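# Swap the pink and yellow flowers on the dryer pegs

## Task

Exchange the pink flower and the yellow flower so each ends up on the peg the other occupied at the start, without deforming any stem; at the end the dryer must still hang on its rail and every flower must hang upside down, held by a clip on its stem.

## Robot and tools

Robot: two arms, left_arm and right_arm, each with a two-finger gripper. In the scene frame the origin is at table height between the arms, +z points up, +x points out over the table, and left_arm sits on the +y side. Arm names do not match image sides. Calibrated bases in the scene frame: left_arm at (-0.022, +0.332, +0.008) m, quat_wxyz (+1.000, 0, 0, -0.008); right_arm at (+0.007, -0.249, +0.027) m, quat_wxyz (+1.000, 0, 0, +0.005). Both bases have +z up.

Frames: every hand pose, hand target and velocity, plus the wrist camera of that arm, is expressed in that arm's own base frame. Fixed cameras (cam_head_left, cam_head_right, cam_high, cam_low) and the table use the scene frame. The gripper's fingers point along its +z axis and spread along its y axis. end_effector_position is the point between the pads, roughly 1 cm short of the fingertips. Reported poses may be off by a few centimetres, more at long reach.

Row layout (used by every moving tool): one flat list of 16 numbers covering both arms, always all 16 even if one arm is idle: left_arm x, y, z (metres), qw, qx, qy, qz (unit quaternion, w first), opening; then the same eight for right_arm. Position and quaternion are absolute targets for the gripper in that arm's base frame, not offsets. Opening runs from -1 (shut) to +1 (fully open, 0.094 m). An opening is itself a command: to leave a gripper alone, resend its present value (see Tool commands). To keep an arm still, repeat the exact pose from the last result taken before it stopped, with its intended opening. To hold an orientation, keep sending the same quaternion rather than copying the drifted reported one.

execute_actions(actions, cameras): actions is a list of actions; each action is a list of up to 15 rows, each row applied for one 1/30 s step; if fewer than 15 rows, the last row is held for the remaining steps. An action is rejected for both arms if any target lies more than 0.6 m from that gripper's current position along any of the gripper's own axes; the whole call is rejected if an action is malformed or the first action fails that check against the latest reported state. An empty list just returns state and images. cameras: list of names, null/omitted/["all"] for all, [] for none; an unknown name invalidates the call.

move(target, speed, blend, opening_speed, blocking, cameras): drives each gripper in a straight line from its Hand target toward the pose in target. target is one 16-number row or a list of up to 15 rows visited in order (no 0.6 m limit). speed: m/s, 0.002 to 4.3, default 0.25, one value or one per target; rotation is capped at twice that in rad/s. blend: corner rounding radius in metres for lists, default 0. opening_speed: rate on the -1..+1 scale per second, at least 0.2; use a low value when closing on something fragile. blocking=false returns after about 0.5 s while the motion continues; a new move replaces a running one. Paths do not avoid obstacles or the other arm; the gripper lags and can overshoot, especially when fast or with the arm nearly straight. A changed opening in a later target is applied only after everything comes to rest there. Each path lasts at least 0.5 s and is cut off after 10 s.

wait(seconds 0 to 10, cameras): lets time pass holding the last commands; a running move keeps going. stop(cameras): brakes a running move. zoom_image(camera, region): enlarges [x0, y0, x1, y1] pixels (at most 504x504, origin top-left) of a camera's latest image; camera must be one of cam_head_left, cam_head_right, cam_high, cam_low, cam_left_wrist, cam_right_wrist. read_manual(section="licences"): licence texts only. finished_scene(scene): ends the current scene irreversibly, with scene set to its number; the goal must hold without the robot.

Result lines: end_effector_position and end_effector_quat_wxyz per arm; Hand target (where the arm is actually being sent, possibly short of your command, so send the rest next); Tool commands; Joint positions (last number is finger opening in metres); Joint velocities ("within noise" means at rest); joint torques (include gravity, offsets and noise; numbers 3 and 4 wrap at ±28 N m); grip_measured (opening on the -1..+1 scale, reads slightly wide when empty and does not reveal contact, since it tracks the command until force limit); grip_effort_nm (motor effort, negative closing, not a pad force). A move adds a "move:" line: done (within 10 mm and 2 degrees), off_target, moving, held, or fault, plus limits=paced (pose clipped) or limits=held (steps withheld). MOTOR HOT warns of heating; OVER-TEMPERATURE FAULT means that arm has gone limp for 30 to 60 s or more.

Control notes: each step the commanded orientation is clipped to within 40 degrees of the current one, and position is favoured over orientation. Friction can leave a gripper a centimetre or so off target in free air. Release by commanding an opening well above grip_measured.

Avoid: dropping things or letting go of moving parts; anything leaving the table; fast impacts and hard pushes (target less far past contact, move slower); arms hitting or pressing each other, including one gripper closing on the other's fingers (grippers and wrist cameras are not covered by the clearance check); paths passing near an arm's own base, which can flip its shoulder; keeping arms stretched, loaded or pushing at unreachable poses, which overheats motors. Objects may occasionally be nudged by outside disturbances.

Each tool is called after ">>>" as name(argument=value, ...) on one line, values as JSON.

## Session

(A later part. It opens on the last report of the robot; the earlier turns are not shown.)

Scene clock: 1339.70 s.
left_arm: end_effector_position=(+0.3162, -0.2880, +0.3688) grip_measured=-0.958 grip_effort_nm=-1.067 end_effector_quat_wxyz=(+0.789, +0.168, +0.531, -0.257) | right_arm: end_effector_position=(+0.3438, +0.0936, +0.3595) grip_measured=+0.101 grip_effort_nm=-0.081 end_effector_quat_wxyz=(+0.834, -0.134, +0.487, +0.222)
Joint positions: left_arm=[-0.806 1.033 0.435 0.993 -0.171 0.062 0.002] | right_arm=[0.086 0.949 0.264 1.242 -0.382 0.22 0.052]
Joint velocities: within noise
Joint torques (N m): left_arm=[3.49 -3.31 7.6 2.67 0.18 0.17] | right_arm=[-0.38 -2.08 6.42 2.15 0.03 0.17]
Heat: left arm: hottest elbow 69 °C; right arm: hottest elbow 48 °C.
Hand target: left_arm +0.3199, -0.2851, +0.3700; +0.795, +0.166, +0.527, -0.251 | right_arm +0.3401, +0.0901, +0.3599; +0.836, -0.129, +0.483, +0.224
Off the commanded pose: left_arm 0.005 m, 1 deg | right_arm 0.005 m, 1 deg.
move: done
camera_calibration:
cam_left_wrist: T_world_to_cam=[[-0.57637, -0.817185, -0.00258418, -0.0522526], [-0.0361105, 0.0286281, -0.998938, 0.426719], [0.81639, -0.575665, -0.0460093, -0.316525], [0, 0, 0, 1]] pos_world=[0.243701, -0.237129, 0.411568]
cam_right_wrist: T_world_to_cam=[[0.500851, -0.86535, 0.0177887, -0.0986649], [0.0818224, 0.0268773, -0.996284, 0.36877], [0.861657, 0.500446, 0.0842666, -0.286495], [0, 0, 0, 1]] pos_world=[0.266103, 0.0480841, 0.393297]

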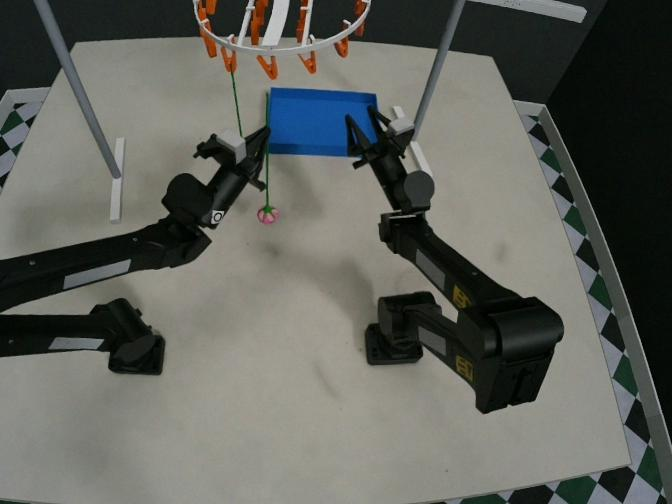

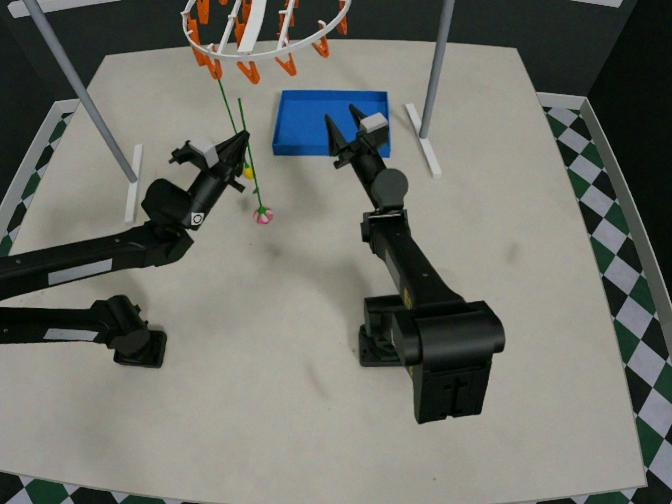

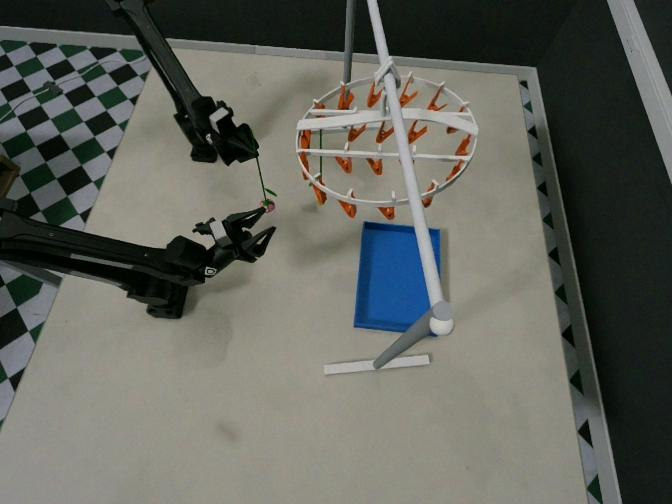

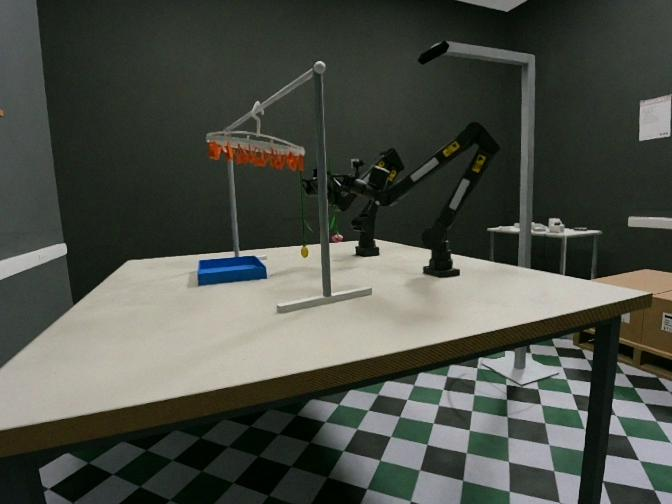

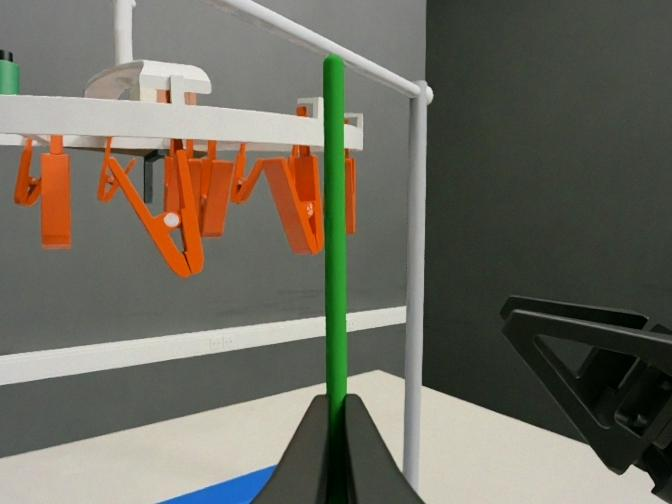

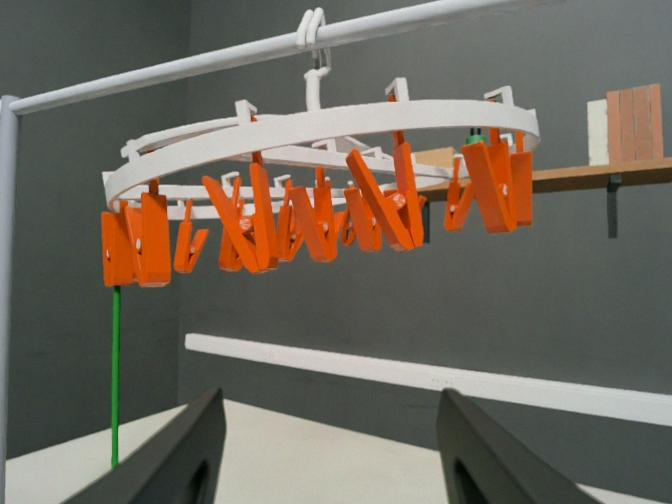

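>>> move(target=[0.32,-0.285,0.37,0.7953,0.1660,0.5264,-0.2508,-1.0,0.385,0.068,0.39,0.8237,-0.1545,0.4755,0.2676,0.1], speed=0.1, cameras=["cam_right_wrist","cam_head_right"])

>>> zoom_image(camera="cam_right_wrist", region=[250, 50, 430, 350])

Scene clock: 1366.33 s.
left_arm: end_effector_position=(+0.3164, -0.2879, +0.3687) grip_measured=-0.958 grip_effort_nm=-1.067 end_effector_quat_wxyz=(+0.790, +0.168, +0.531, -0.257) | right_arm: end_effector_position=(+0.3769, +0.0715, +0.3676) grip_measured=+0.101 grip_effort_nm=-0.076 end_effector_quat_wxyz=(+0.812, -0.151, +0.495, +0.269)
Joint positions: left_arm=[-0.806 1.034 0.435 0.994 -0.171 0.063 0.002] | right_arm=[-0.063 1.078 0.365 1.305 -0.59 0.382 0.052]
Joint velocities: within noise
Joint torques (N m): left_arm=[3.43 -3.14 7.61 2.73 0.18 0.16] | right_arm=[-0.09 -2.37 10.5 2.09 0.12 0.18]
Heat: left arm: hottest elbow 66 °C; right arm: hottest elbow 46 °C.
Hand target: left_arm +0.3199, -0.2850, +0.3700; +0.795, +0.166, +0.527, -0.251 | right_arm +0.3838, +0.0679, +0.3896; +0.824, -0.155, +0.476, +0.267
Off the commanded pose: left_arm 0.005 m, 1 deg | right_arm 0.024 m, 3 deg.
move: off_target (right_arm)
camera_calibration:
cam_right_wrist: T_world_to_cam=[[0.587331, -0.80928, -0.0103571, -0.160847], [0.0377436, 0.0401707, -0.99848, 0.391167], [0.808466, 0.586047, 0.0541387, -0.279641], [0, 0, 0, 1]] pos_world=[0.305786, 0.0179995, 0.404046]
Images, in order (width x height): cam_head_right 672x504, cam_right_wrist 672x504.

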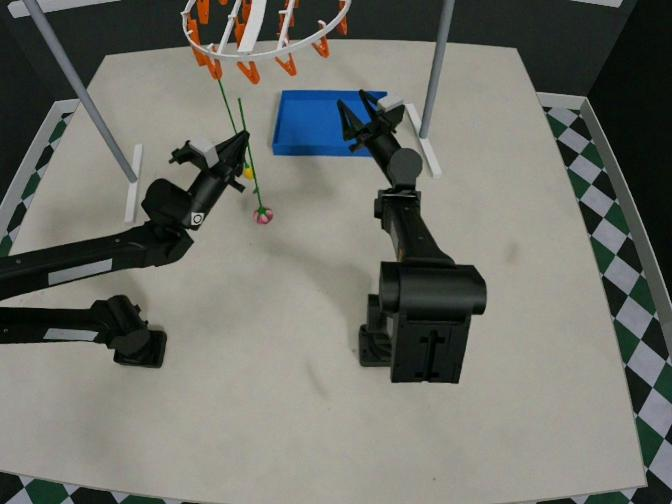

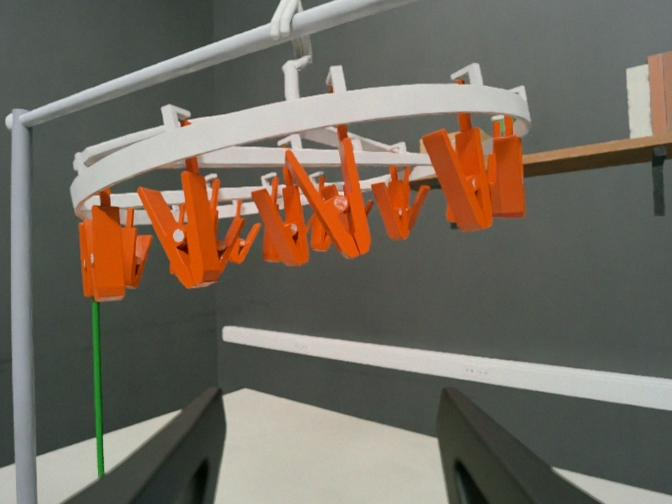

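Scaled by 1.680 from the camera's 672x504 image, which has a finer 960x720 frame.

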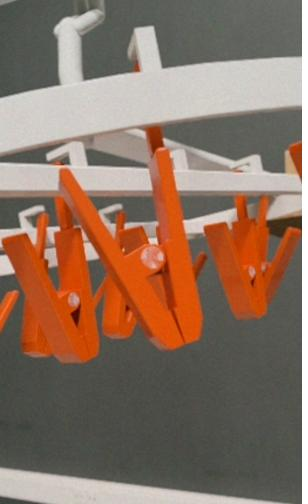

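>>> move(target=[0.32,-0.285,0.37,0.7953,0.1660,0.5264,-0.2508,-1.0,0.412,0.091,0.418,0.8237,-0.1545,0.4755,0.2676,0.1], speed=0.06, cameras=["cam_right_wrist"])

Scene clock: 1378.33 s.
left_arm: end_effector_position=(+0.3164, -0.2879, +0.3687) grip_measured=-0.958 grip_effort_nm=-1.067 end_effector_quat_wxyz=(+0.790, +0.168, +0.531, -0.257) | right_arm: end_effector_position=(+0.4028, +0.0868, +0.3972) grip_measured=+0.101 grip_effort_nm=-0.076 end_effector_quat_wxyz=(+0.815, -0.144, +0.491, +0.273)
Joint positions: left_arm=[-0.806 1.034 0.435 0.994 -0.171 0.063 0.002] | right_arm=[0.003 1.089 0.466 1.206 -0.525 0.357 0.052]
Joint velocities: within noise
Joint torques (N m): left_arm=[3.43 -3.14 7.6 2.76 0.17 0.16] | right_arm=[1.44 -3.37 11.19 1.11 0.29 -0.12]
Heat: left arm: hottest elbow 65 °C; right arm: hottest elbow 47 °C.
Hand target: left_arm +0.3199, -0.2850, +0.3701; +0.795, +0.166, +0.527, -0.251 | right_arm +0.4107, +0.0907, +0.4176; +0.824, -0.154, +0.475, +0.268
Off the commanded pose: left_arm 0.005 m, 1 deg | right_arm 0.023 m, 2 deg.
move: off_target (right_arm)
camera_calibration:
cam_right_wrist: T_world_to_cam=[[0.58745, -0.808958, -0.0221353, -0.158713], [0.0422161, 0.0579489, -0.997427, 0.415339], [0.808159, 0.585004, 0.0681931, -0.316501], [0, 0, 0, 1]] pos_world=[0.331485, 0.0326934, 0.43234]
Images, in order (width x height): cam_right_wrist 672x504.

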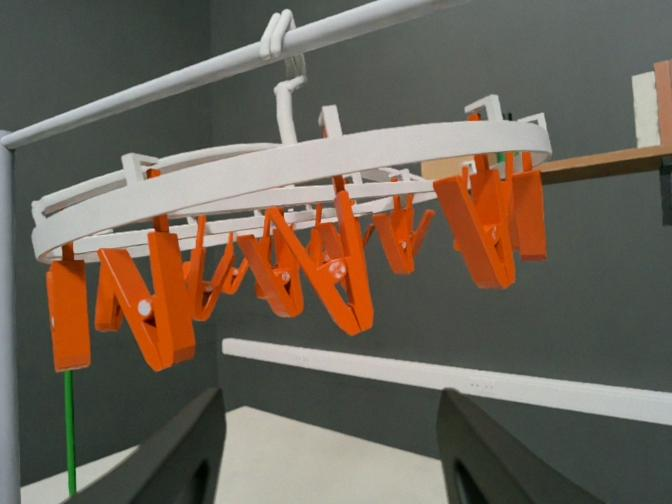

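>>> zoom_image(camera="cam_right_wrist", region=[20, 130, 260, 400])

>>> zoom_image(camera="cam_left_wrist", region=[0, 60, 370, 300])

Scaled by 1.867 from the camera's 672x504 image, which has a finer 960x720 frame.

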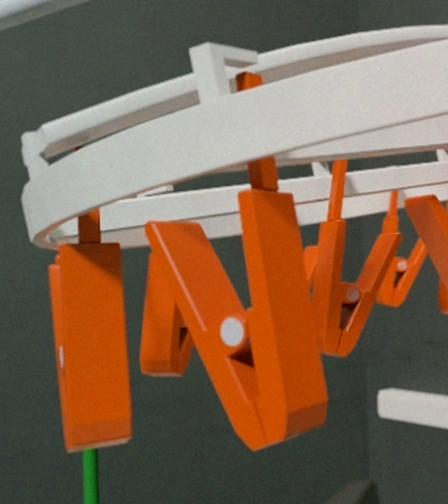

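This scene's latest camera images include none from cam_left_wrist. They are from: cam_right_wrist. cam_left_wrist's image comes with the result of a call that names it in "cameras".

>>> move(target=[0.32,-0.285,0.37,0.7953,0.1660,0.5264,-0.2508,-1.0,0.440,0.116,0.445,0.8237,-0.1545,0.4755,0.2676,0.1], speed=0.05, cameras=["cam_right_wrist","cam_left_wrist","cam_head_right"])

>>> zoom_image(camera="cam_left_wrist", region=[0, 0, 370, 300])

>>> zoom_image(camera="cam_head_right", region=[170, 0, 410, 140])

Scene clock: 1389.80 s.
left_arm: end_effector_position=(+0.3165, -0.2878, +0.3687) grip_measured=-0.958 grip_effort_nm=-1.062 end_effector_quat_wxyz=(+0.790, +0.168, +0.531, -0.257) | right_arm: end_effector_position=(+0.4314, +0.1108, +0.4226) grip_measured=+0.101 grip_effort_nm=-0.071 end_effector_quat_wxyz=(+0.814, -0.145, +0.492, +0.272)
Joint positions: left_arm=[-0.805 1.034 0.435 0.994 -0.171 0.063 0.002] | right_arm=[0.08 1.124 0.575 1.107 -0.462 0.307 0.052]
Joint velocities: within noise
Joint torques (N m): left_arm=[3.43 -3.08 7.6 2.74 0.18 0.16] | right_arm=[1.49 -4.37 11.74 1.11 0.23 -0.13]
Heat: left arm: hottest elbow 64 °C; right arm: hottest elbow 49 °C.
Hand target: left_arm +0.3200, -0.2849, +0.3701; +0.795, +0.166, +0.527, -0.251 | right_arm +0.4385, +0.1156, +0.4446; +0.824, -0.154, +0.475, +0.268
Off the commanded pose: left_arm 0.005 m, 1 deg | right_arm 0.025 m, 2 deg.
move: off_target (right_arm)
camera_calibration:
cam_left_wrist: T_world_to_cam=[[-0.575507, -0.81779, -0.0033436, -0.0520988], [-0.0357015, 0.0292086, -0.998936, 0.42666], [0.817017, -0.574775, -0.0460061, -0.31658], [0, 0, 0, 1]] pos_world=[0.243901, -0.23703, 0.411467]
cam_right_wrist: T_world_to_cam=[[0.587545, -0.808927, -0.0206666, -0.156158], [0.0410287, 0.0552877, -0.997627, 0.43904], [0.808151, 0.585303, 0.0656733, -0.354326], [0, 0, 0, 1]] pos_world=[0.360085, 0.0567945, 0.45804]
Images, in order (width x height): cam_head_right 672x504, cam_left_wrist 672x504, cam_right_wrist 672x504.

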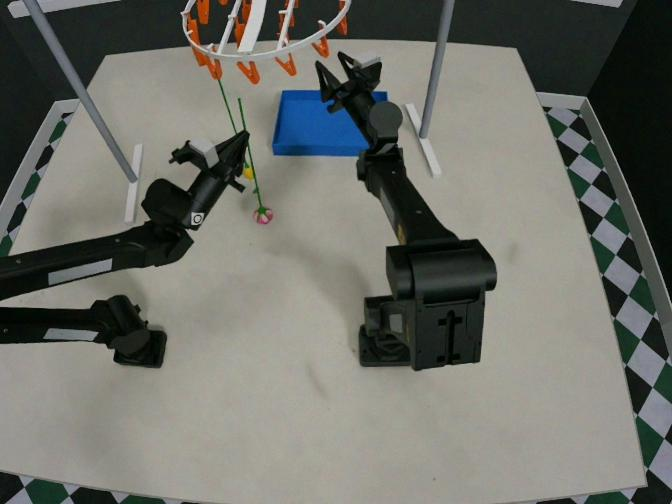

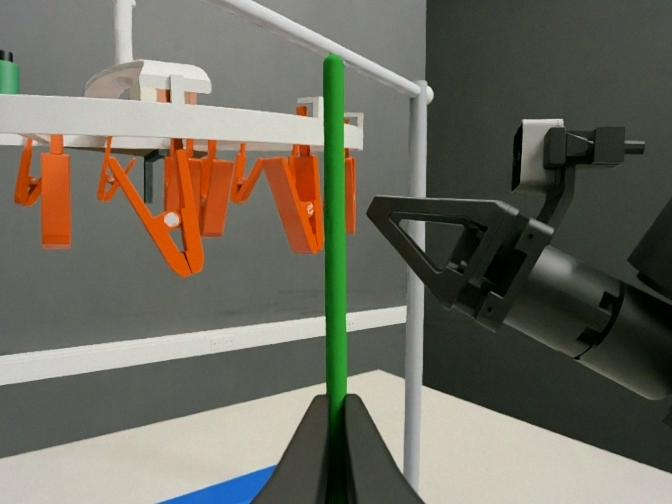

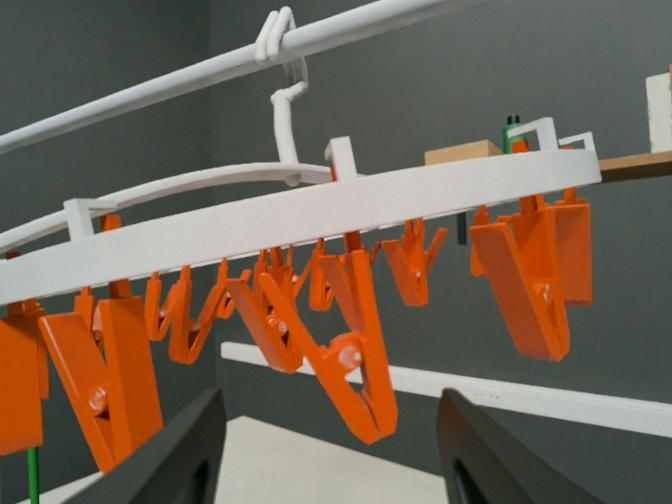

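Scaled by 1.362 from the camera's 672x504 image, which has a finer 960x720 frame.

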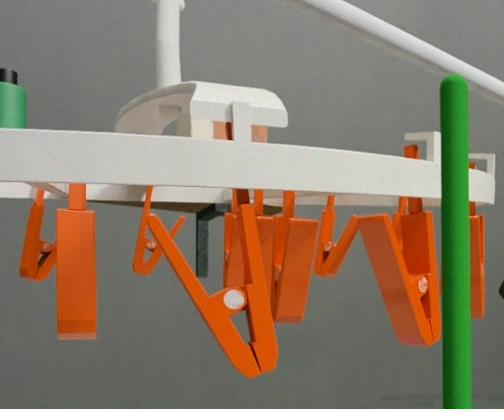

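Scaled by 2.100 from the camera's 672x504 image, which has a finer 960x720 frame.

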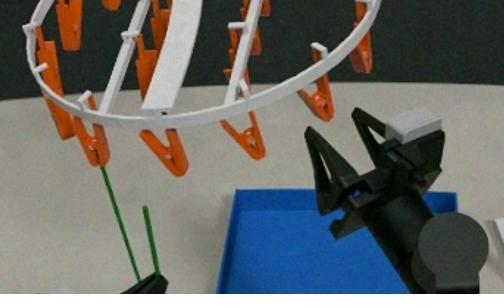

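>>> move(target=[0.32,-0.285,0.37,0.7953,0.1660,0.5264,-0.2508,-1.0,0.453,0.1275,0.458,0.8237,-0.1545,0.4755,0.2676,0.1], speed=0.04, cameras=["cam_right_wrist","cam_left_wrist"])

Scene clock: 1395.83 s.
left_arm: end_effector_position=(+0.3165, -0.2878, +0.3687) grip_measured=-0.958 grip_effort_nm=-1.067 end_effector_quat_wxyz=(+0.790, +0.168, +0.531, -0.256) | right_arm: end_effector_position=(+0.4447, +0.1218, +0.4349) grip_measured=+0.101 grip_effort_nm=-0.076 end_effector_quat_wxyz=(+0.814, -0.146, +0.492, +0.272)
Joint positions: left_arm=[-0.805 1.034 0.435 0.994 -0.171 0.063 0.002] | right_arm=[0.11 1.144 0.628 1.065 -0.437 0.288 0.052]
Joint velocities: within noise
Joint torques (N m): left_arm=[3.43 -3.14 7.61 2.76 0.18 0.16] | right_arm=[1.38 -5.07 11.96 1.2 0.22 -0.12]
Heat: left arm: hottest elbow 64 °C; right arm: hottest elbow 49 °C.
Hand target: left_arm +0.3200, -0.2849, +0.3701; +0.795, +0.166, +0.526, -0.251 | right_arm +0.4515, +0.1270, +0.4575; +0.824, -0.154, +0.475, +0.268
Off the commanded pose: left_arm 0.005 m, 1 deg | right_arm 0.025 m, 2 deg.
move: off_target (right_arm)
camera_calibration:
cam_left_wrist: T_world_to_cam=[[-0.575403, -0.817862, -0.0037088, -0.0519908], [-0.0354929, 0.0295008, -0.998934, 0.426678], [0.8171, -0.574658, -0.0460031, -0.316574], [0, 0, 0, 1]] pos_world=[0.243901, -0.23703, 0.411467]
cam_right_wrist: T_world_to_cam=[[0.58751, -0.808964, -0.0202119, -0.154937], [0.0404859, 0.0543304, -0.997702, 0.450454], [0.808203, 0.585342, 0.0646713, -0.371931], [0, 0, 0, 1]] pos_world=[0.373386, 0.0678948, 0.47034]
Images, in order (width x height): cam_left_wrist 672x504, cam_right_wrist 672x504.

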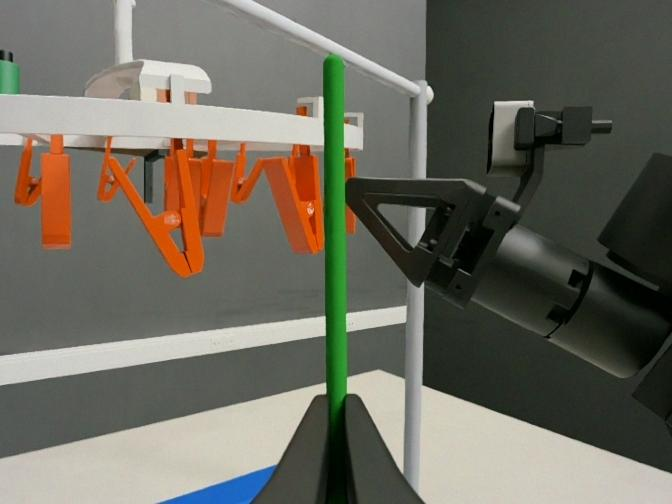

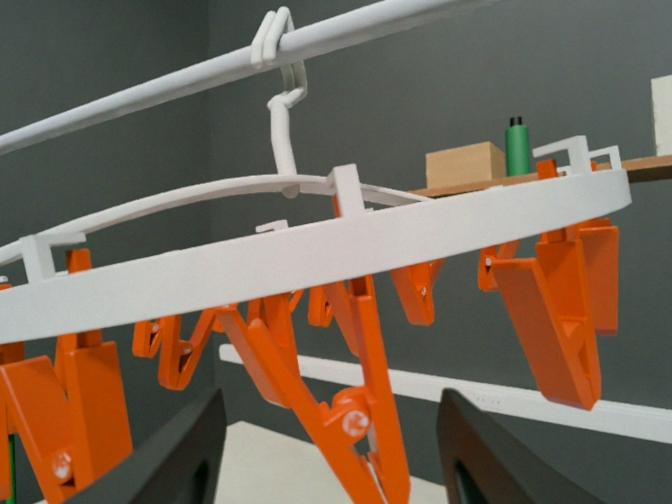

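>>> move(target=[0.32,-0.285,0.37,0.7953,0.1660,0.5264,-0.2508,-1.0,0.451,0.1315,0.470,0.8237,-0.1545,0.4755,0.2676,0.1], speed=0.03, cameras=["cam_right_wrist"])

Scene clock: 1400.43 s.
left_arm: end_effector_position=(+0.3165, -0.2878, +0.3687) grip_measured=-0.958 grip_effort_nm=-1.062 end_effector_quat_wxyz=(+0.790, +0.168, +0.531, -0.256) | right_arm: end_effector_position=(+0.4490, +0.1263, +0.4376) grip_measured=+0.101 grip_effort_nm=-0.071 end_effector_quat_wxyz=(+0.809, -0.144, +0.500, +0.273)
Joint positions: left_arm=[-0.805 1.034 0.435 0.994 -0.171 0.063 0.002] | right_arm=[0.122 1.139 0.645 1.02 -0.426 0.281 0.052]
Joint velocities: within noise
Joint torques (N m): left_arm=[3.37 -3.14 7.6 2.76 0.18 0.16] | right_arm=[1.44 -7.06 12.05 1.17 0.21 -0.11]
Heat: left arm: hottest elbow 64 °C; right arm: hottest elbow 50 °C.
Hand target: left_arm +0.3200, -0.2849, +0.3701; +0.795, +0.166, +0.526, -0.251 | right_arm +0.4491, +0.1309, +0.4693; +0.824, -0.154, +0.475, +0.268
Off the commanded pose: left_arm 0.005 m, 1 deg | right_arm 0.033 m, 4 deg.
move: off_target (right_arm)
camera_calibration:
cam_right_wrist: T_world_to_cam=[[0.586563, -0.809365, -0.0295215, -0.149345], [0.0210062, 0.0516418, -0.998445, 0.462193], [0.809631, 0.585031, 0.0472929, -0.371157], [0, 0, 0, 1]] pos_world=[0.378392, 0.072395, 0.474619]
Images, in order (width x height): cam_right_wrist 672x504.

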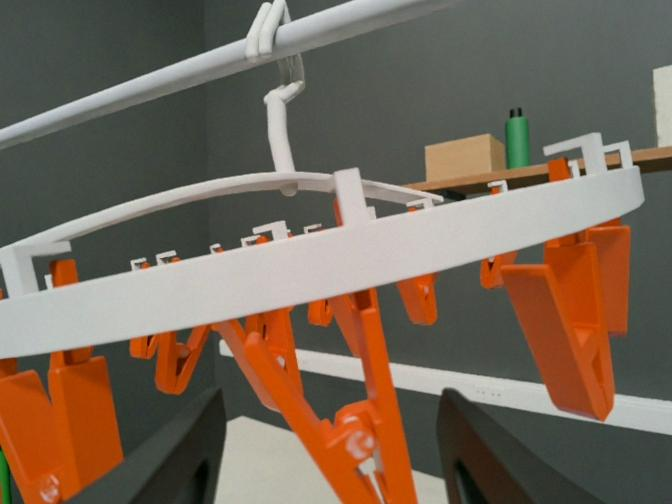

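>>> move(target=[0.32,-0.285,0.37,0.7953,0.1660,0.5264,-0.2508,-1.0,0.447,0.131,0.482,0.8237,-0.1545,0.4755,0.2676,0.1], speed=0.03, cameras=["cam_right_wrist"])

Scene clock: 1402.77 s.
left_arm: end_effector_position=(+0.3165, -0.2878, +0.3687) grip_measured=-0.958 grip_effort_nm=-1.067 end_effector_quat_wxyz=(+0.790, +0.168, +0.531, -0.256) | right_arm: end_effector_position=(+0.4454, +0.1260, +0.4495) grip_measured=+0.101 grip_effort_nm=-0.076 end_effector_quat_wxyz=(+0.809, -0.144, +0.500, +0.273)
Joint positions: left_arm=[-0.805 1.034 0.435 0.994 -0.171 0.063 0.002] | right_arm=[0.123 1.109 0.659 0.978 -0.426 0.28 0.052]
Joint velocities: within noise
Joint torques (N m): left_arm=[3.43 -3.08 7.58 2.74 0.18 0.16] | right_arm=[1.38 -6.59 12.29 1.28 0.22 -0.12]
Heat: left arm: hottest elbow 64 °C; right arm: hottest elbow 51 °C.
Hand target: left_arm +0.3199, -0.2849, +0.3701; +0.795, +0.166, +0.526, -0.251 | right_arm +0.4450, +0.1305, +0.4813; +0.824, -0.154, +0.475, +0.268
Off the commanded pose: left_arm 0.005 m, 1 deg | right_arm 0.033 m, 4 deg.
move: off_target (right_arm)
camera_calibration:
cam_right_wrist: T_world_to_cam=[[0.586605, -0.809375, -0.0284109, -0.147599], [0.0222121, 0.0511462, -0.998444, 0.473746], [0.809568, 0.585061, 0.0479805, -0.369001], [0, 0, 0, 1]] pos_world=[0.374791, 0.0721952, 0.48652]
Images, in order (width x height): cam_right_wrist 672x504.

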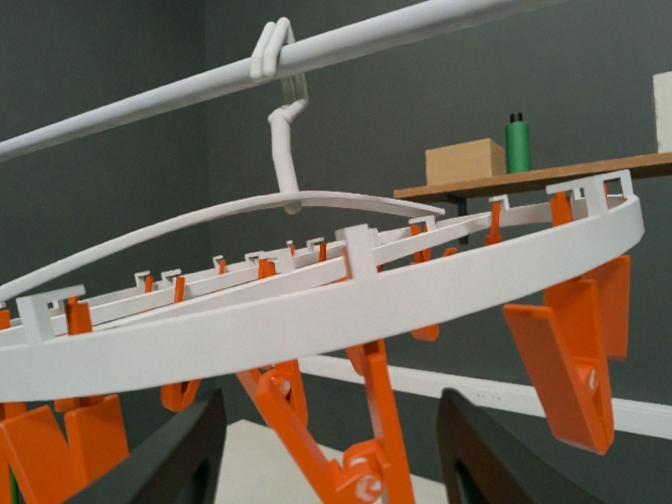

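>>> move(target=[0.32,-0.285,0.37,0.7953,0.1660,0.5264,-0.2508,-1.0,0.447,0.131,0.482,0.8237,-0.1545,0.4755,0.2676,-0.35], speed=0.03, opening_speed=0.3, cameras=["cam_right_wrist"])

Scene clock: 1407.03 s.
left_arm: end_effector_position=(+0.3165, -0.2878, +0.3687) grip_measured=-0.958 grip_effort_nm=-1.062 end_effector_quat_wxyz=(+0.790, +0.168, +0.531, -0.256) | right_arm: end_effector_position=(+0.4453, +0.1260, +0.4496) grip_measured=-0.348 grip_effort_nm=-0.076 end_effector_quat_wxyz=(+0.809, -0.145, +0.500, +0.272)
Joint positions: left_arm=[-0.805 1.034 0.435 0.994 -0.171 0.063 0.002] | right_arm=[0.123 1.109 0.659 0.977 -0.426 0.279 0.031]
Joint velocities: within noise
Joint torques (N m): left_arm=[3.43 -3.08 7.61 2.74 0.18 0.16] | right_arm=[1.32 -6.59 12.37 1.26 0.23 -0.12]
Heat: left arm: hottest elbow 64 °C; right arm: hottest elbow 50 °C.
Hand target: left_arm +0.3199, -0.2849, +0.3701; +0.795, +0.166, +0.526, -0.251 | right_arm +0.4450, +0.1304, +0.4813; +0.824, -0.154, +0.475, +0.268
Off the commanded pose: left_arm 0.005 m, 1 deg | right_arm 0.033 m, 3 deg.
move: off_target (right_arm)
camera_calibration:
cam_right_wrist: T_world_to_cam=[[0.586485, -0.809474, -0.0280575, -0.14766], [0.0224221, 0.0508532, -0.998454, 0.473696], [0.80965, 0.584949, 0.0479747, -0.36894], [0, 0, 0, 1]] pos_world=[0.374691, 0.0721951, 0.486521]
Images, in order (width x height): cam_right_wrist 672x504.

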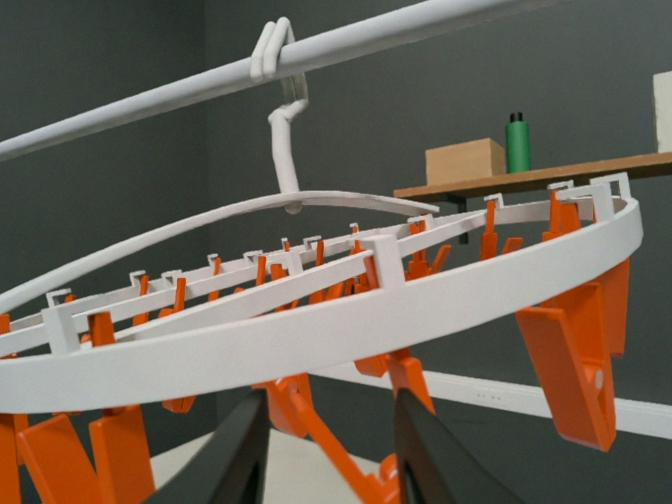

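>>> zoom_image(camera="cam_right_wrist", region=[230, 330, 470, 504])

Scaled by 2.100 from the camera's 672x504 image, which has a finer 960x720 frame.

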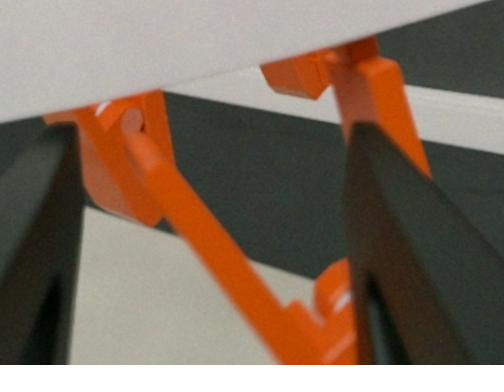

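>>> move(target=[[0.32,-0.285,0.37,0.7953,0.1660,0.5264,-0.2508,-1.0,0.447,0.131,0.482,0.8237,-0.1545,0.4755,0.2676,0.1],[0.32,-0.285,0.37,0.7953,0.1660,0.5264,-0.2508,-1.0,0.459,0.136,0.480,0.8237,-0.1545,0.4755,0.2676,0.1]], speed=0.03, opening_speed=0.5, cameras=["cam_right_wrist"])

>>> zoom_image(camera="cam_right_wrist", region=[200, 290, 500, 504])

Scene clock: 1420.70 s.
left_arm: end_effector_position=(+0.3165, -0.2879, +0.3685) grip_measured=-0.958 grip_effort_nm=-1.067 end_effector_quat_wxyz=(+0.790, +0.168, +0.532, -0.256) | right_arm: end_effector_position=(+0.4538, +0.1304, +0.4513) grip_measured=+0.099 grip_effort_nm=0.066 end_effector_quat_wxyz=(+0.809, -0.145, +0.500, +0.273)
Joint positions: left_arm=[-0.805 1.034 0.435 0.994 -0.171 0.063 0.002] | right_arm=[0.133 1.134 0.682 0.977 -0.417 0.274 0.052]
Joint velocities: within noise
Joint torques (N m): left_arm=[3.37 -3.08 7.61 2.73 0.18 0.16] | right_arm=[1.32 -5.6 12.34 1.87 0.22 -0.11]
Heat: left arm: hottest elbow 63 °C; right arm: hottest elbow 50 °C.
Hand target: left_arm +0.3200, -0.2850, +0.3700; +0.795, +0.166, +0.527, -0.251 | right_arm +0.4572, +0.1355, +0.4792; +0.824, -0.154, +0.475, +0.268
Off the commanded pose: left_arm 0.005 m, 1 deg | right_arm 0.030 m, 4 deg.
move: off_target (right_arm)
camera_calibration:
cam_right_wrist: T_world_to_cam=[[0.586663, -0.809343, -0.0281065, -0.14909], [0.0223006, 0.0508389, -0.998458, 0.475028], [0.809524, 0.585131, 0.0478741, -0.378394], [0, 0, 0, 1]] pos_world=[0.383191, 0.0765954, 0.488221]
Images, in order (width x height): cam_right_wrist 672x504.

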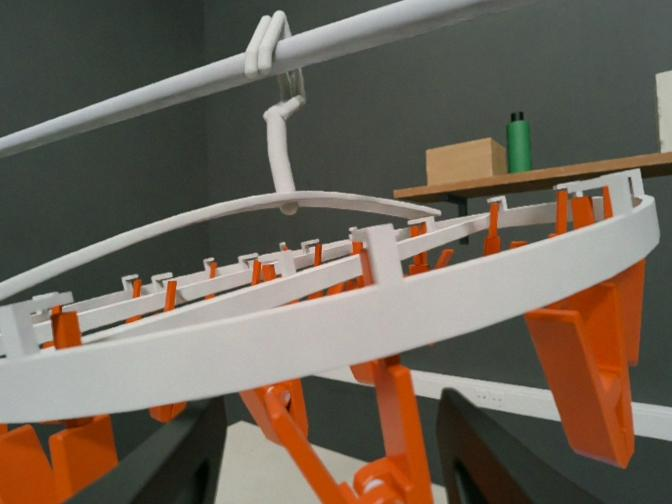

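Scaled by 1.680 from the camera's 672x504 image, which has a finer 960x720 frame.

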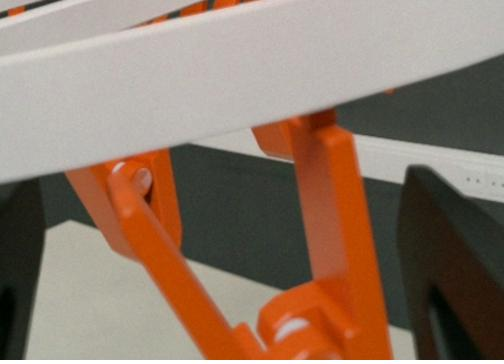

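>>> move(target=[[0.32,-0.285,0.37,0.7953,0.1660,0.5264,-0.2508,-1.0,0.461,0.133,0.4745,0.8237,-0.1545,0.4755,0.2676,0.1]], speed=0.03, cameras=["cam_right_wrist"])

Scene clock: 1425.33 s.
left_arm: end_effector_position=(+0.3165, -0.2879, +0.3685) grip_measured=-0.958 grip_effort_nm=-1.062 end_effector_quat_wxyz=(+0.790, +0.168, +0.532, -0.256) | right_arm: end_effector_position=(+0.4560, +0.1312, +0.4482) grip_measured=+0.099 grip_effort_nm=0.076 end_effector_quat_wxyz=(+0.809, -0.146, +0.500, +0.273)
Joint positions: left_arm=[-0.805 1.034 0.435 0.994 -0.171 0.063 0.002] | right_arm=[0.133 1.146 0.682 0.989 -0.421 0.274 0.052]
Joint velocities: within noise
Joint torques (N m): left_arm=[3.37 -3.14 7.6 2.76 0.18 0.15] | right_arm=[0.62 -5.71 11.9 2.32 0.04 -0.07]
Heat: left arm: hottest elbow 63 °C; right arm: hottest elbow 51 °C.
Hand target: left_arm +0.3200, -0.2850, +0.3700; +0.795, +0.166, +0.527, -0.251 | right_arm +0.4595, +0.1326, +0.4739; +0.824, -0.154, +0.476, +0.268
Off the commanded pose: left_arm 0.005 m, 1 deg | right_arm 0.027 m, 3 deg.
move: off_target (right_arm)
camera_calibration:
cam_right_wrist: T_world_to_cam=[[0.588937, -0.807747, -0.0264189, -0.151774], [0.0222417, 0.0488764, -0.998557, 0.47217], [0.807873, 0.5875, 0.0467508, -0.379527], [0, 0, 0, 1]] pos_world=[0.385493, 0.0772994, 0.485222]
Images, in order (width x height): cam_right_wrist 672x504.

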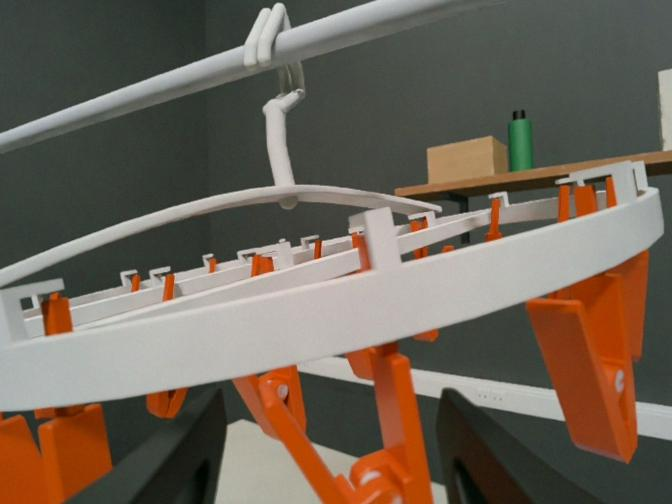

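>>> move(target=[[0.32,-0.285,0.37,0.7953,0.1660,0.5264,-0.2508,-1.0,0.4635,0.1285,0.4745,0.8237,-0.1545,0.4755,0.2676,0.1]], speed=0.03, cameras=["cam_right_wrist"])

>>> zoom_image(camera="cam_right_wrist", region=[200, 290, 500, 504])

Scene clock: 1431.07 s.
left_arm: end_effector_position=(+0.3165, -0.2879, +0.3685) grip_measured=-0.958 grip_effort_nm=-1.062 end_effector_quat_wxyz=(+0.790, +0.168, +0.532, -0.256) | right_arm: end_effector_position=(+0.4564, +0.1321, +0.4465) grip_measured=+0.099 grip_effort_nm=0.066 end_effector_quat_wxyz=(+0.807, -0.151, +0.500, +0.275)
Joint positions: left_arm=[-0.805 1.034 0.435 0.994 -0.171 0.063 0.002] | right_arm=[0.13 1.151 0.682 0.994 -0.433 0.274 0.052]
Joint velocities: within noise
Joint torques (N m): left_arm=[3.37 -3.14 7.6 2.74 0.18 0.16] | right_arm=[-0.26 -5.66 12.12 2.13 0.05 0.01]
Heat: left arm: hottest elbow 63 °C; right arm: hottest elbow 51 °C.
Hand target: left_arm +0.3200, -0.2850, +0.3700; +0.795, +0.166, +0.527, -0.251 | right_arm +0.4618, +0.1283, +0.4737; +0.824, -0.155, +0.476, +0.268
Off the commanded pose: left_arm 0.005 m, 1 deg | right_arm 0.029 m, 3 deg.
move: off_target (right_arm)
camera_calibration:
cam_right_wrist: T_world_to_cam=[[0.595377, -0.803169, -0.0211428, -0.157268], [0.022924, 0.0432858, -0.9988, 0.471022], [0.80312, 0.594177, 0.0441831, -0.377853], [0, 0, 0, 1]] pos_world=[0.386297, 0.0778107, 0.483827]
Images, in order (width x height): cam_right_wrist 672x504.

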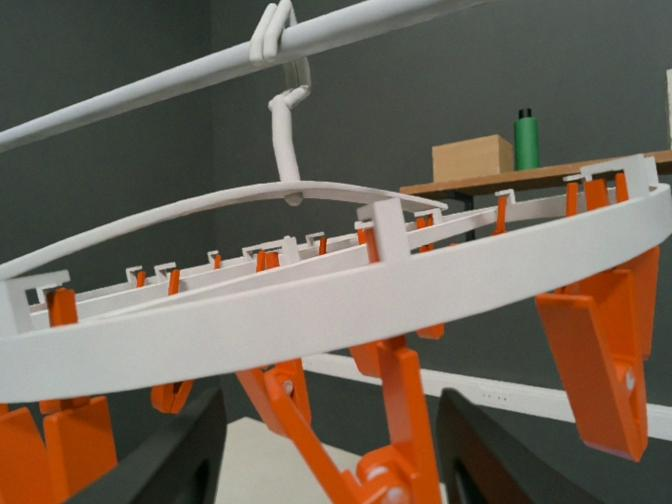

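Scaled by 1.680 from the camera's 672x504 image, which has a finer 960x720 frame.

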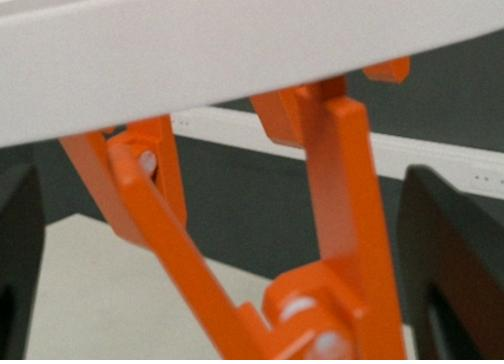

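>>> move(target=[[0.32,-0.285,0.37,0.7953,0.1660,0.5264,-0.2508,-1.0,0.4655,0.119,0.4765,0.8237,-0.1545,0.4755,0.2676,0.1]], speed=0.03, cameras=["cam_right_wrist"])

>>> zoom_image(camera="cam_right_wrist", region=[200, 290, 500, 504])

Scene clock: 1434.67 s.
left_arm: end_effector_position=(+0.3165, -0.2879, +0.3685) grip_measured=-0.958 grip_effort_nm=-1.062 end_effector_quat_wxyz=(+0.790, +0.168, +0.532, -0.256) | right_arm: end_effector_position=(+0.4576, +0.1224, +0.4464) grip_measured=+0.099 grip_effort_nm=0.071 end_effector_quat_wxyz=(+0.809, -0.154, +0.500, +0.268)
Joint positions: left_arm=[-0.805 1.034 0.435 0.994 -0.171 0.063 0.002] | right_arm=[0.102 1.151 0.682 0.998 -0.456 0.274 0.052]
Joint velocities: within noise
Joint torques (N m): left_arm=[3.37 -3.14 7.61 2.73 0.18 0.16] | right_arm=[-0.26 -5.54 12.48 2.21 0.05 0.18]
Heat: left arm: hottest elbow 63 °C; right arm: hottest elbow 51 °C.
Hand target: left_arm +0.3200, -0.2850, +0.3700; +0.795, +0.166, +0.527, -0.251 | right_arm +0.4635, +0.1186, +0.4757; +0.824, -0.155, +0.476, +0.267
Off the commanded pose: left_arm 0.005 m, 1 deg | right_arm 0.031 m, 3 deg.
move: off_target (right_arm)
camera_calibration:
cam_right_wrist: T_world_to_cam=[[0.588877, -0.808174, -0.00885875, -0.167695], [0.0284284, 0.0316659, -0.999094, 0.470314], [0.807722, 0.588092, 0.0416224, -0.373283], [0, 0, 0, 1]] pos_world=[0.386891, 0.0691048, 0.48394]
Images, in order (width x height): cam_right_wrist 672x504.

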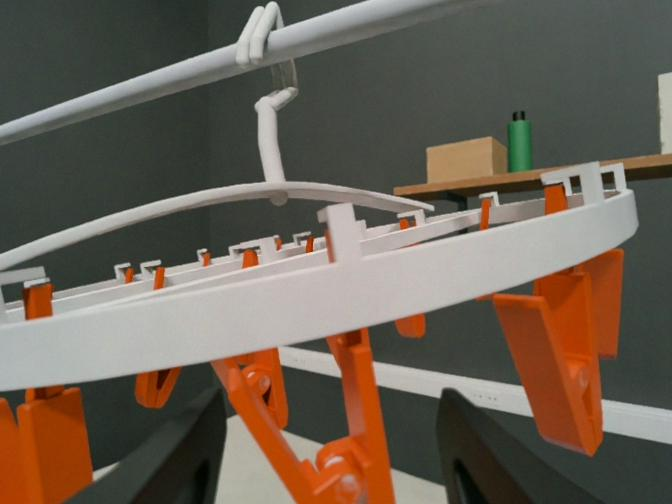

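Scaled by 1.680 from the camera's 672x504 image, which has a finer 960x720 frame.

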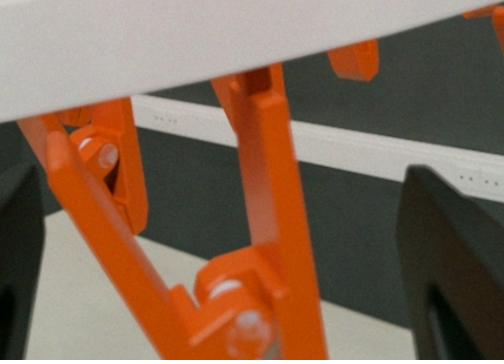

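>>> move(target=[[0.32,-0.285,0.37,0.7953,0.1660,0.5264,-0.2508,-1.0,0.4635,0.1305,0.4775,0.8237,-0.1545,0.4755,0.2676,0.1]], speed=0.03, cameras=["cam_right_wrist"])

>>> zoom_image(camera="cam_right_wrist", region=[200, 290, 500, 504])

Scene clock: 1440.97 s.
left_arm: end_effector_position=(+0.3165, -0.2879, +0.3685) grip_measured=-0.958 grip_effort_nm=-1.067 end_effector_quat_wxyz=(+0.790, +0.168, +0.532, -0.256) | right_arm: end_effector_position=(+0.4579, +0.1252, +0.4472) grip_measured=+0.099 grip_effort_nm=0.071 end_effector_quat_wxyz=(+0.811, -0.147, +0.499, +0.269)
Joint positions: left_arm=[-0.805 1.034 0.435 0.994 -0.171 0.063 0.002] | right_arm=[0.115 1.152 0.682 0.999 -0.433 0.274 0.052]
Joint velocities: within noise
Joint torques (N m): left_arm=[3.49 -3.08 7.62 2.76 0.18 0.16] | right_arm=[1.26 -6.12 12.48 1.58 0.23 0]
Heat: left arm: hottest elbow 63 °C; right arm: hottest elbow 52 °C.
Hand target: left_arm +0.3200, -0.2850, +0.3700; +0.795, +0.166, +0.527, -0.251 | right_arm +0.4614, +0.1299, +0.4768; +0.824, -0.154, +0.475, +0.268
Off the commanded pose: left_arm 0.005 m, 1 deg | right_arm 0.031 m, 3 deg.
move: off_target (right_arm)
camera_calibration:
cam_right_wrist: T_world_to_cam=[[0.583418, -0.811948, -0.0190655, -0.157972], [0.0277594, 0.0433962, -0.998672, 0.469727], [0.811698, 0.582114, 0.0478573, -0.379036], [0, 0, 0, 1]] pos_world=[0.386787, 0.0719928, 0.484231]
Images, in order (width x height): cam_right_wrist 672x504.

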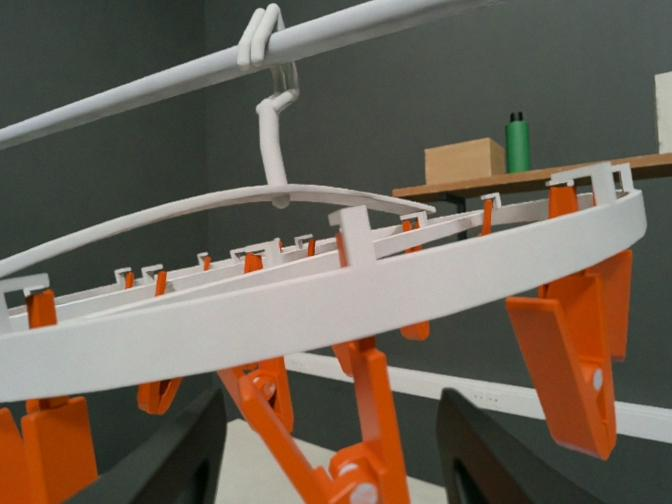

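Scaled by 1.680 from the camera's 672x504 image, which has a finer 960x720 frame.

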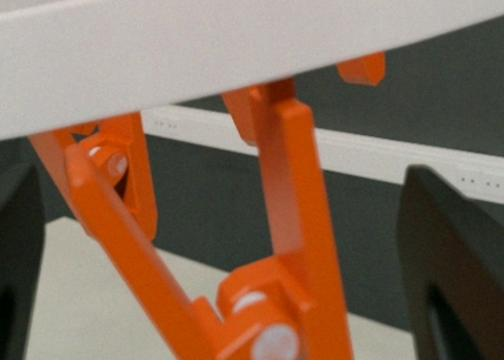

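>>> move(target=[[0.32,-0.285,0.37,0.7953,0.1660,0.5264,-0.2508,-1.0,0.4635,0.1305,0.4775,0.8237,-0.1545,0.4755,0.2676,-0.35]], speed=0.03, opening_speed=0.3, cameras=["cam_right_wrist","cam_left_wrist"])

>>> zoom_image(camera="cam_right_wrist", region=[200, 290, 500, 504])

Scene clock: 1444.97 s.
left_arm: end_effector_position=(+0.3165, -0.2879, +0.3685) grip_measured=-0.958 grip_effort_nm=-1.062 end_effector_quat_wxyz=(+0.790, +0.168, +0.532, -0.256) | right_arm: end_effector_position=(+0.4579, +0.1252, +0.4472) grip_measured=-0.347 grip_effort_nm=-0.139 end_effector_quat_wxyz=(+0.811, -0.147, +0.499, +0.269)
Joint positions: left_arm=[-0.805 1.034 0.435 0.994 -0.171 0.063 0.002] | right_arm=[0.115 1.152 0.682 0.999 -0.433 0.274 0.031]
Joint velocities: within noise
Joint torques (N m): left_arm=[3.43 -3.14 7.6 2.76 0.18 0.15] | right_arm=[1.44 -6.18 12.46 1.61 0.23 -0.01]
Heat: left arm: hottest elbow 63 °C; right arm: hottest elbow 52 °C.
Hand target: left_arm +0.3200, -0.2850, +0.3700; +0.795, +0.166, +0.527, -0.251 | right_arm +0.4614, +0.1299, +0.4768; +0.824, -0.154, +0.475, +0.268
Off the commanded pose: left_arm 0.005 m, 1 deg | right_arm 0.031 m, 3 deg.
move: off_target (right_arm)
camera_calibration:
cam_left_wrist: T_world_to_cam=[[-0.575404, -0.817861, -0.00369939, -0.0520766], [-0.0357433, 0.0296654, -0.998921, 0.426676], [0.817088, -0.57465, -0.0463026, -0.316508], [0, 0, 0, 1]] pos_world=[0.243901, -0.23713, 0.411367]
cam_right_wrist: T_world_to_cam=[[0.583418, -0.811948, -0.0190655, -0.157972], [0.0277594, 0.0433962, -0.998672, 0.469727], [0.811698, 0.582114, 0.0478573, -0.379036], [0, 0, 0, 1]] pos_world=[0.386787, 0.0719928, 0.484231]
Images, in order (width x height): cam_left_wrist 672x504, cam_right_wrist 672x504.

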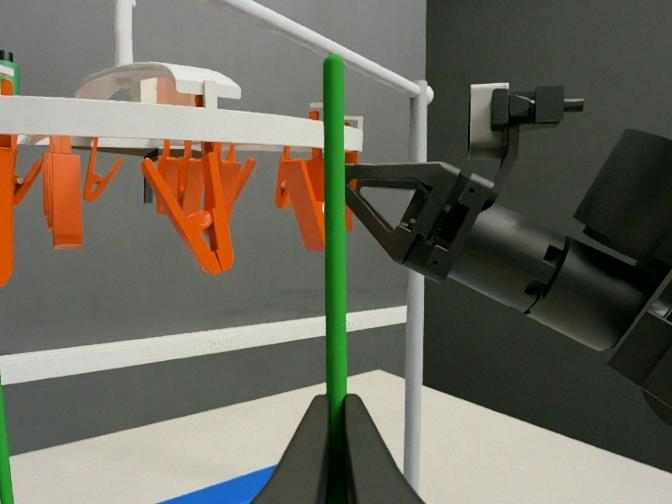

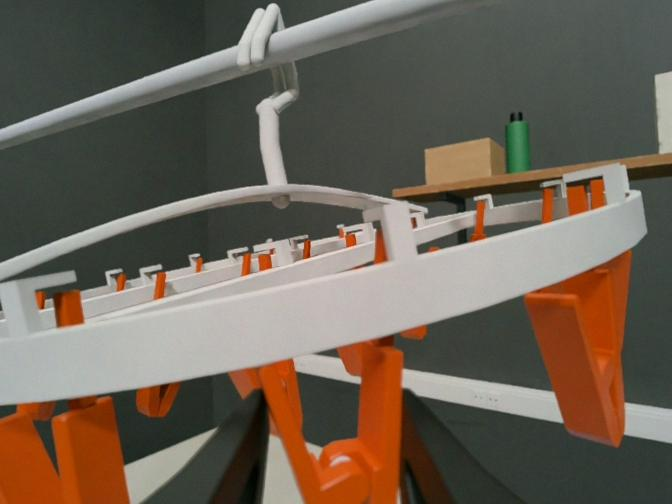

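Scaled by 1.680 from the camera's 672x504 image, which has a finer 960x720 frame.

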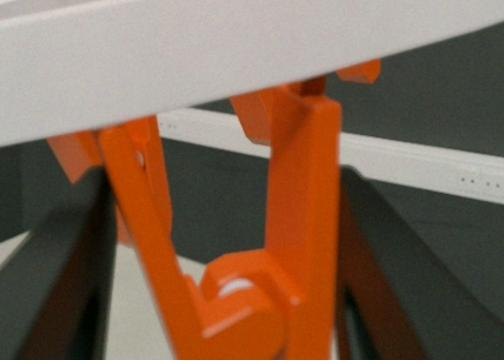

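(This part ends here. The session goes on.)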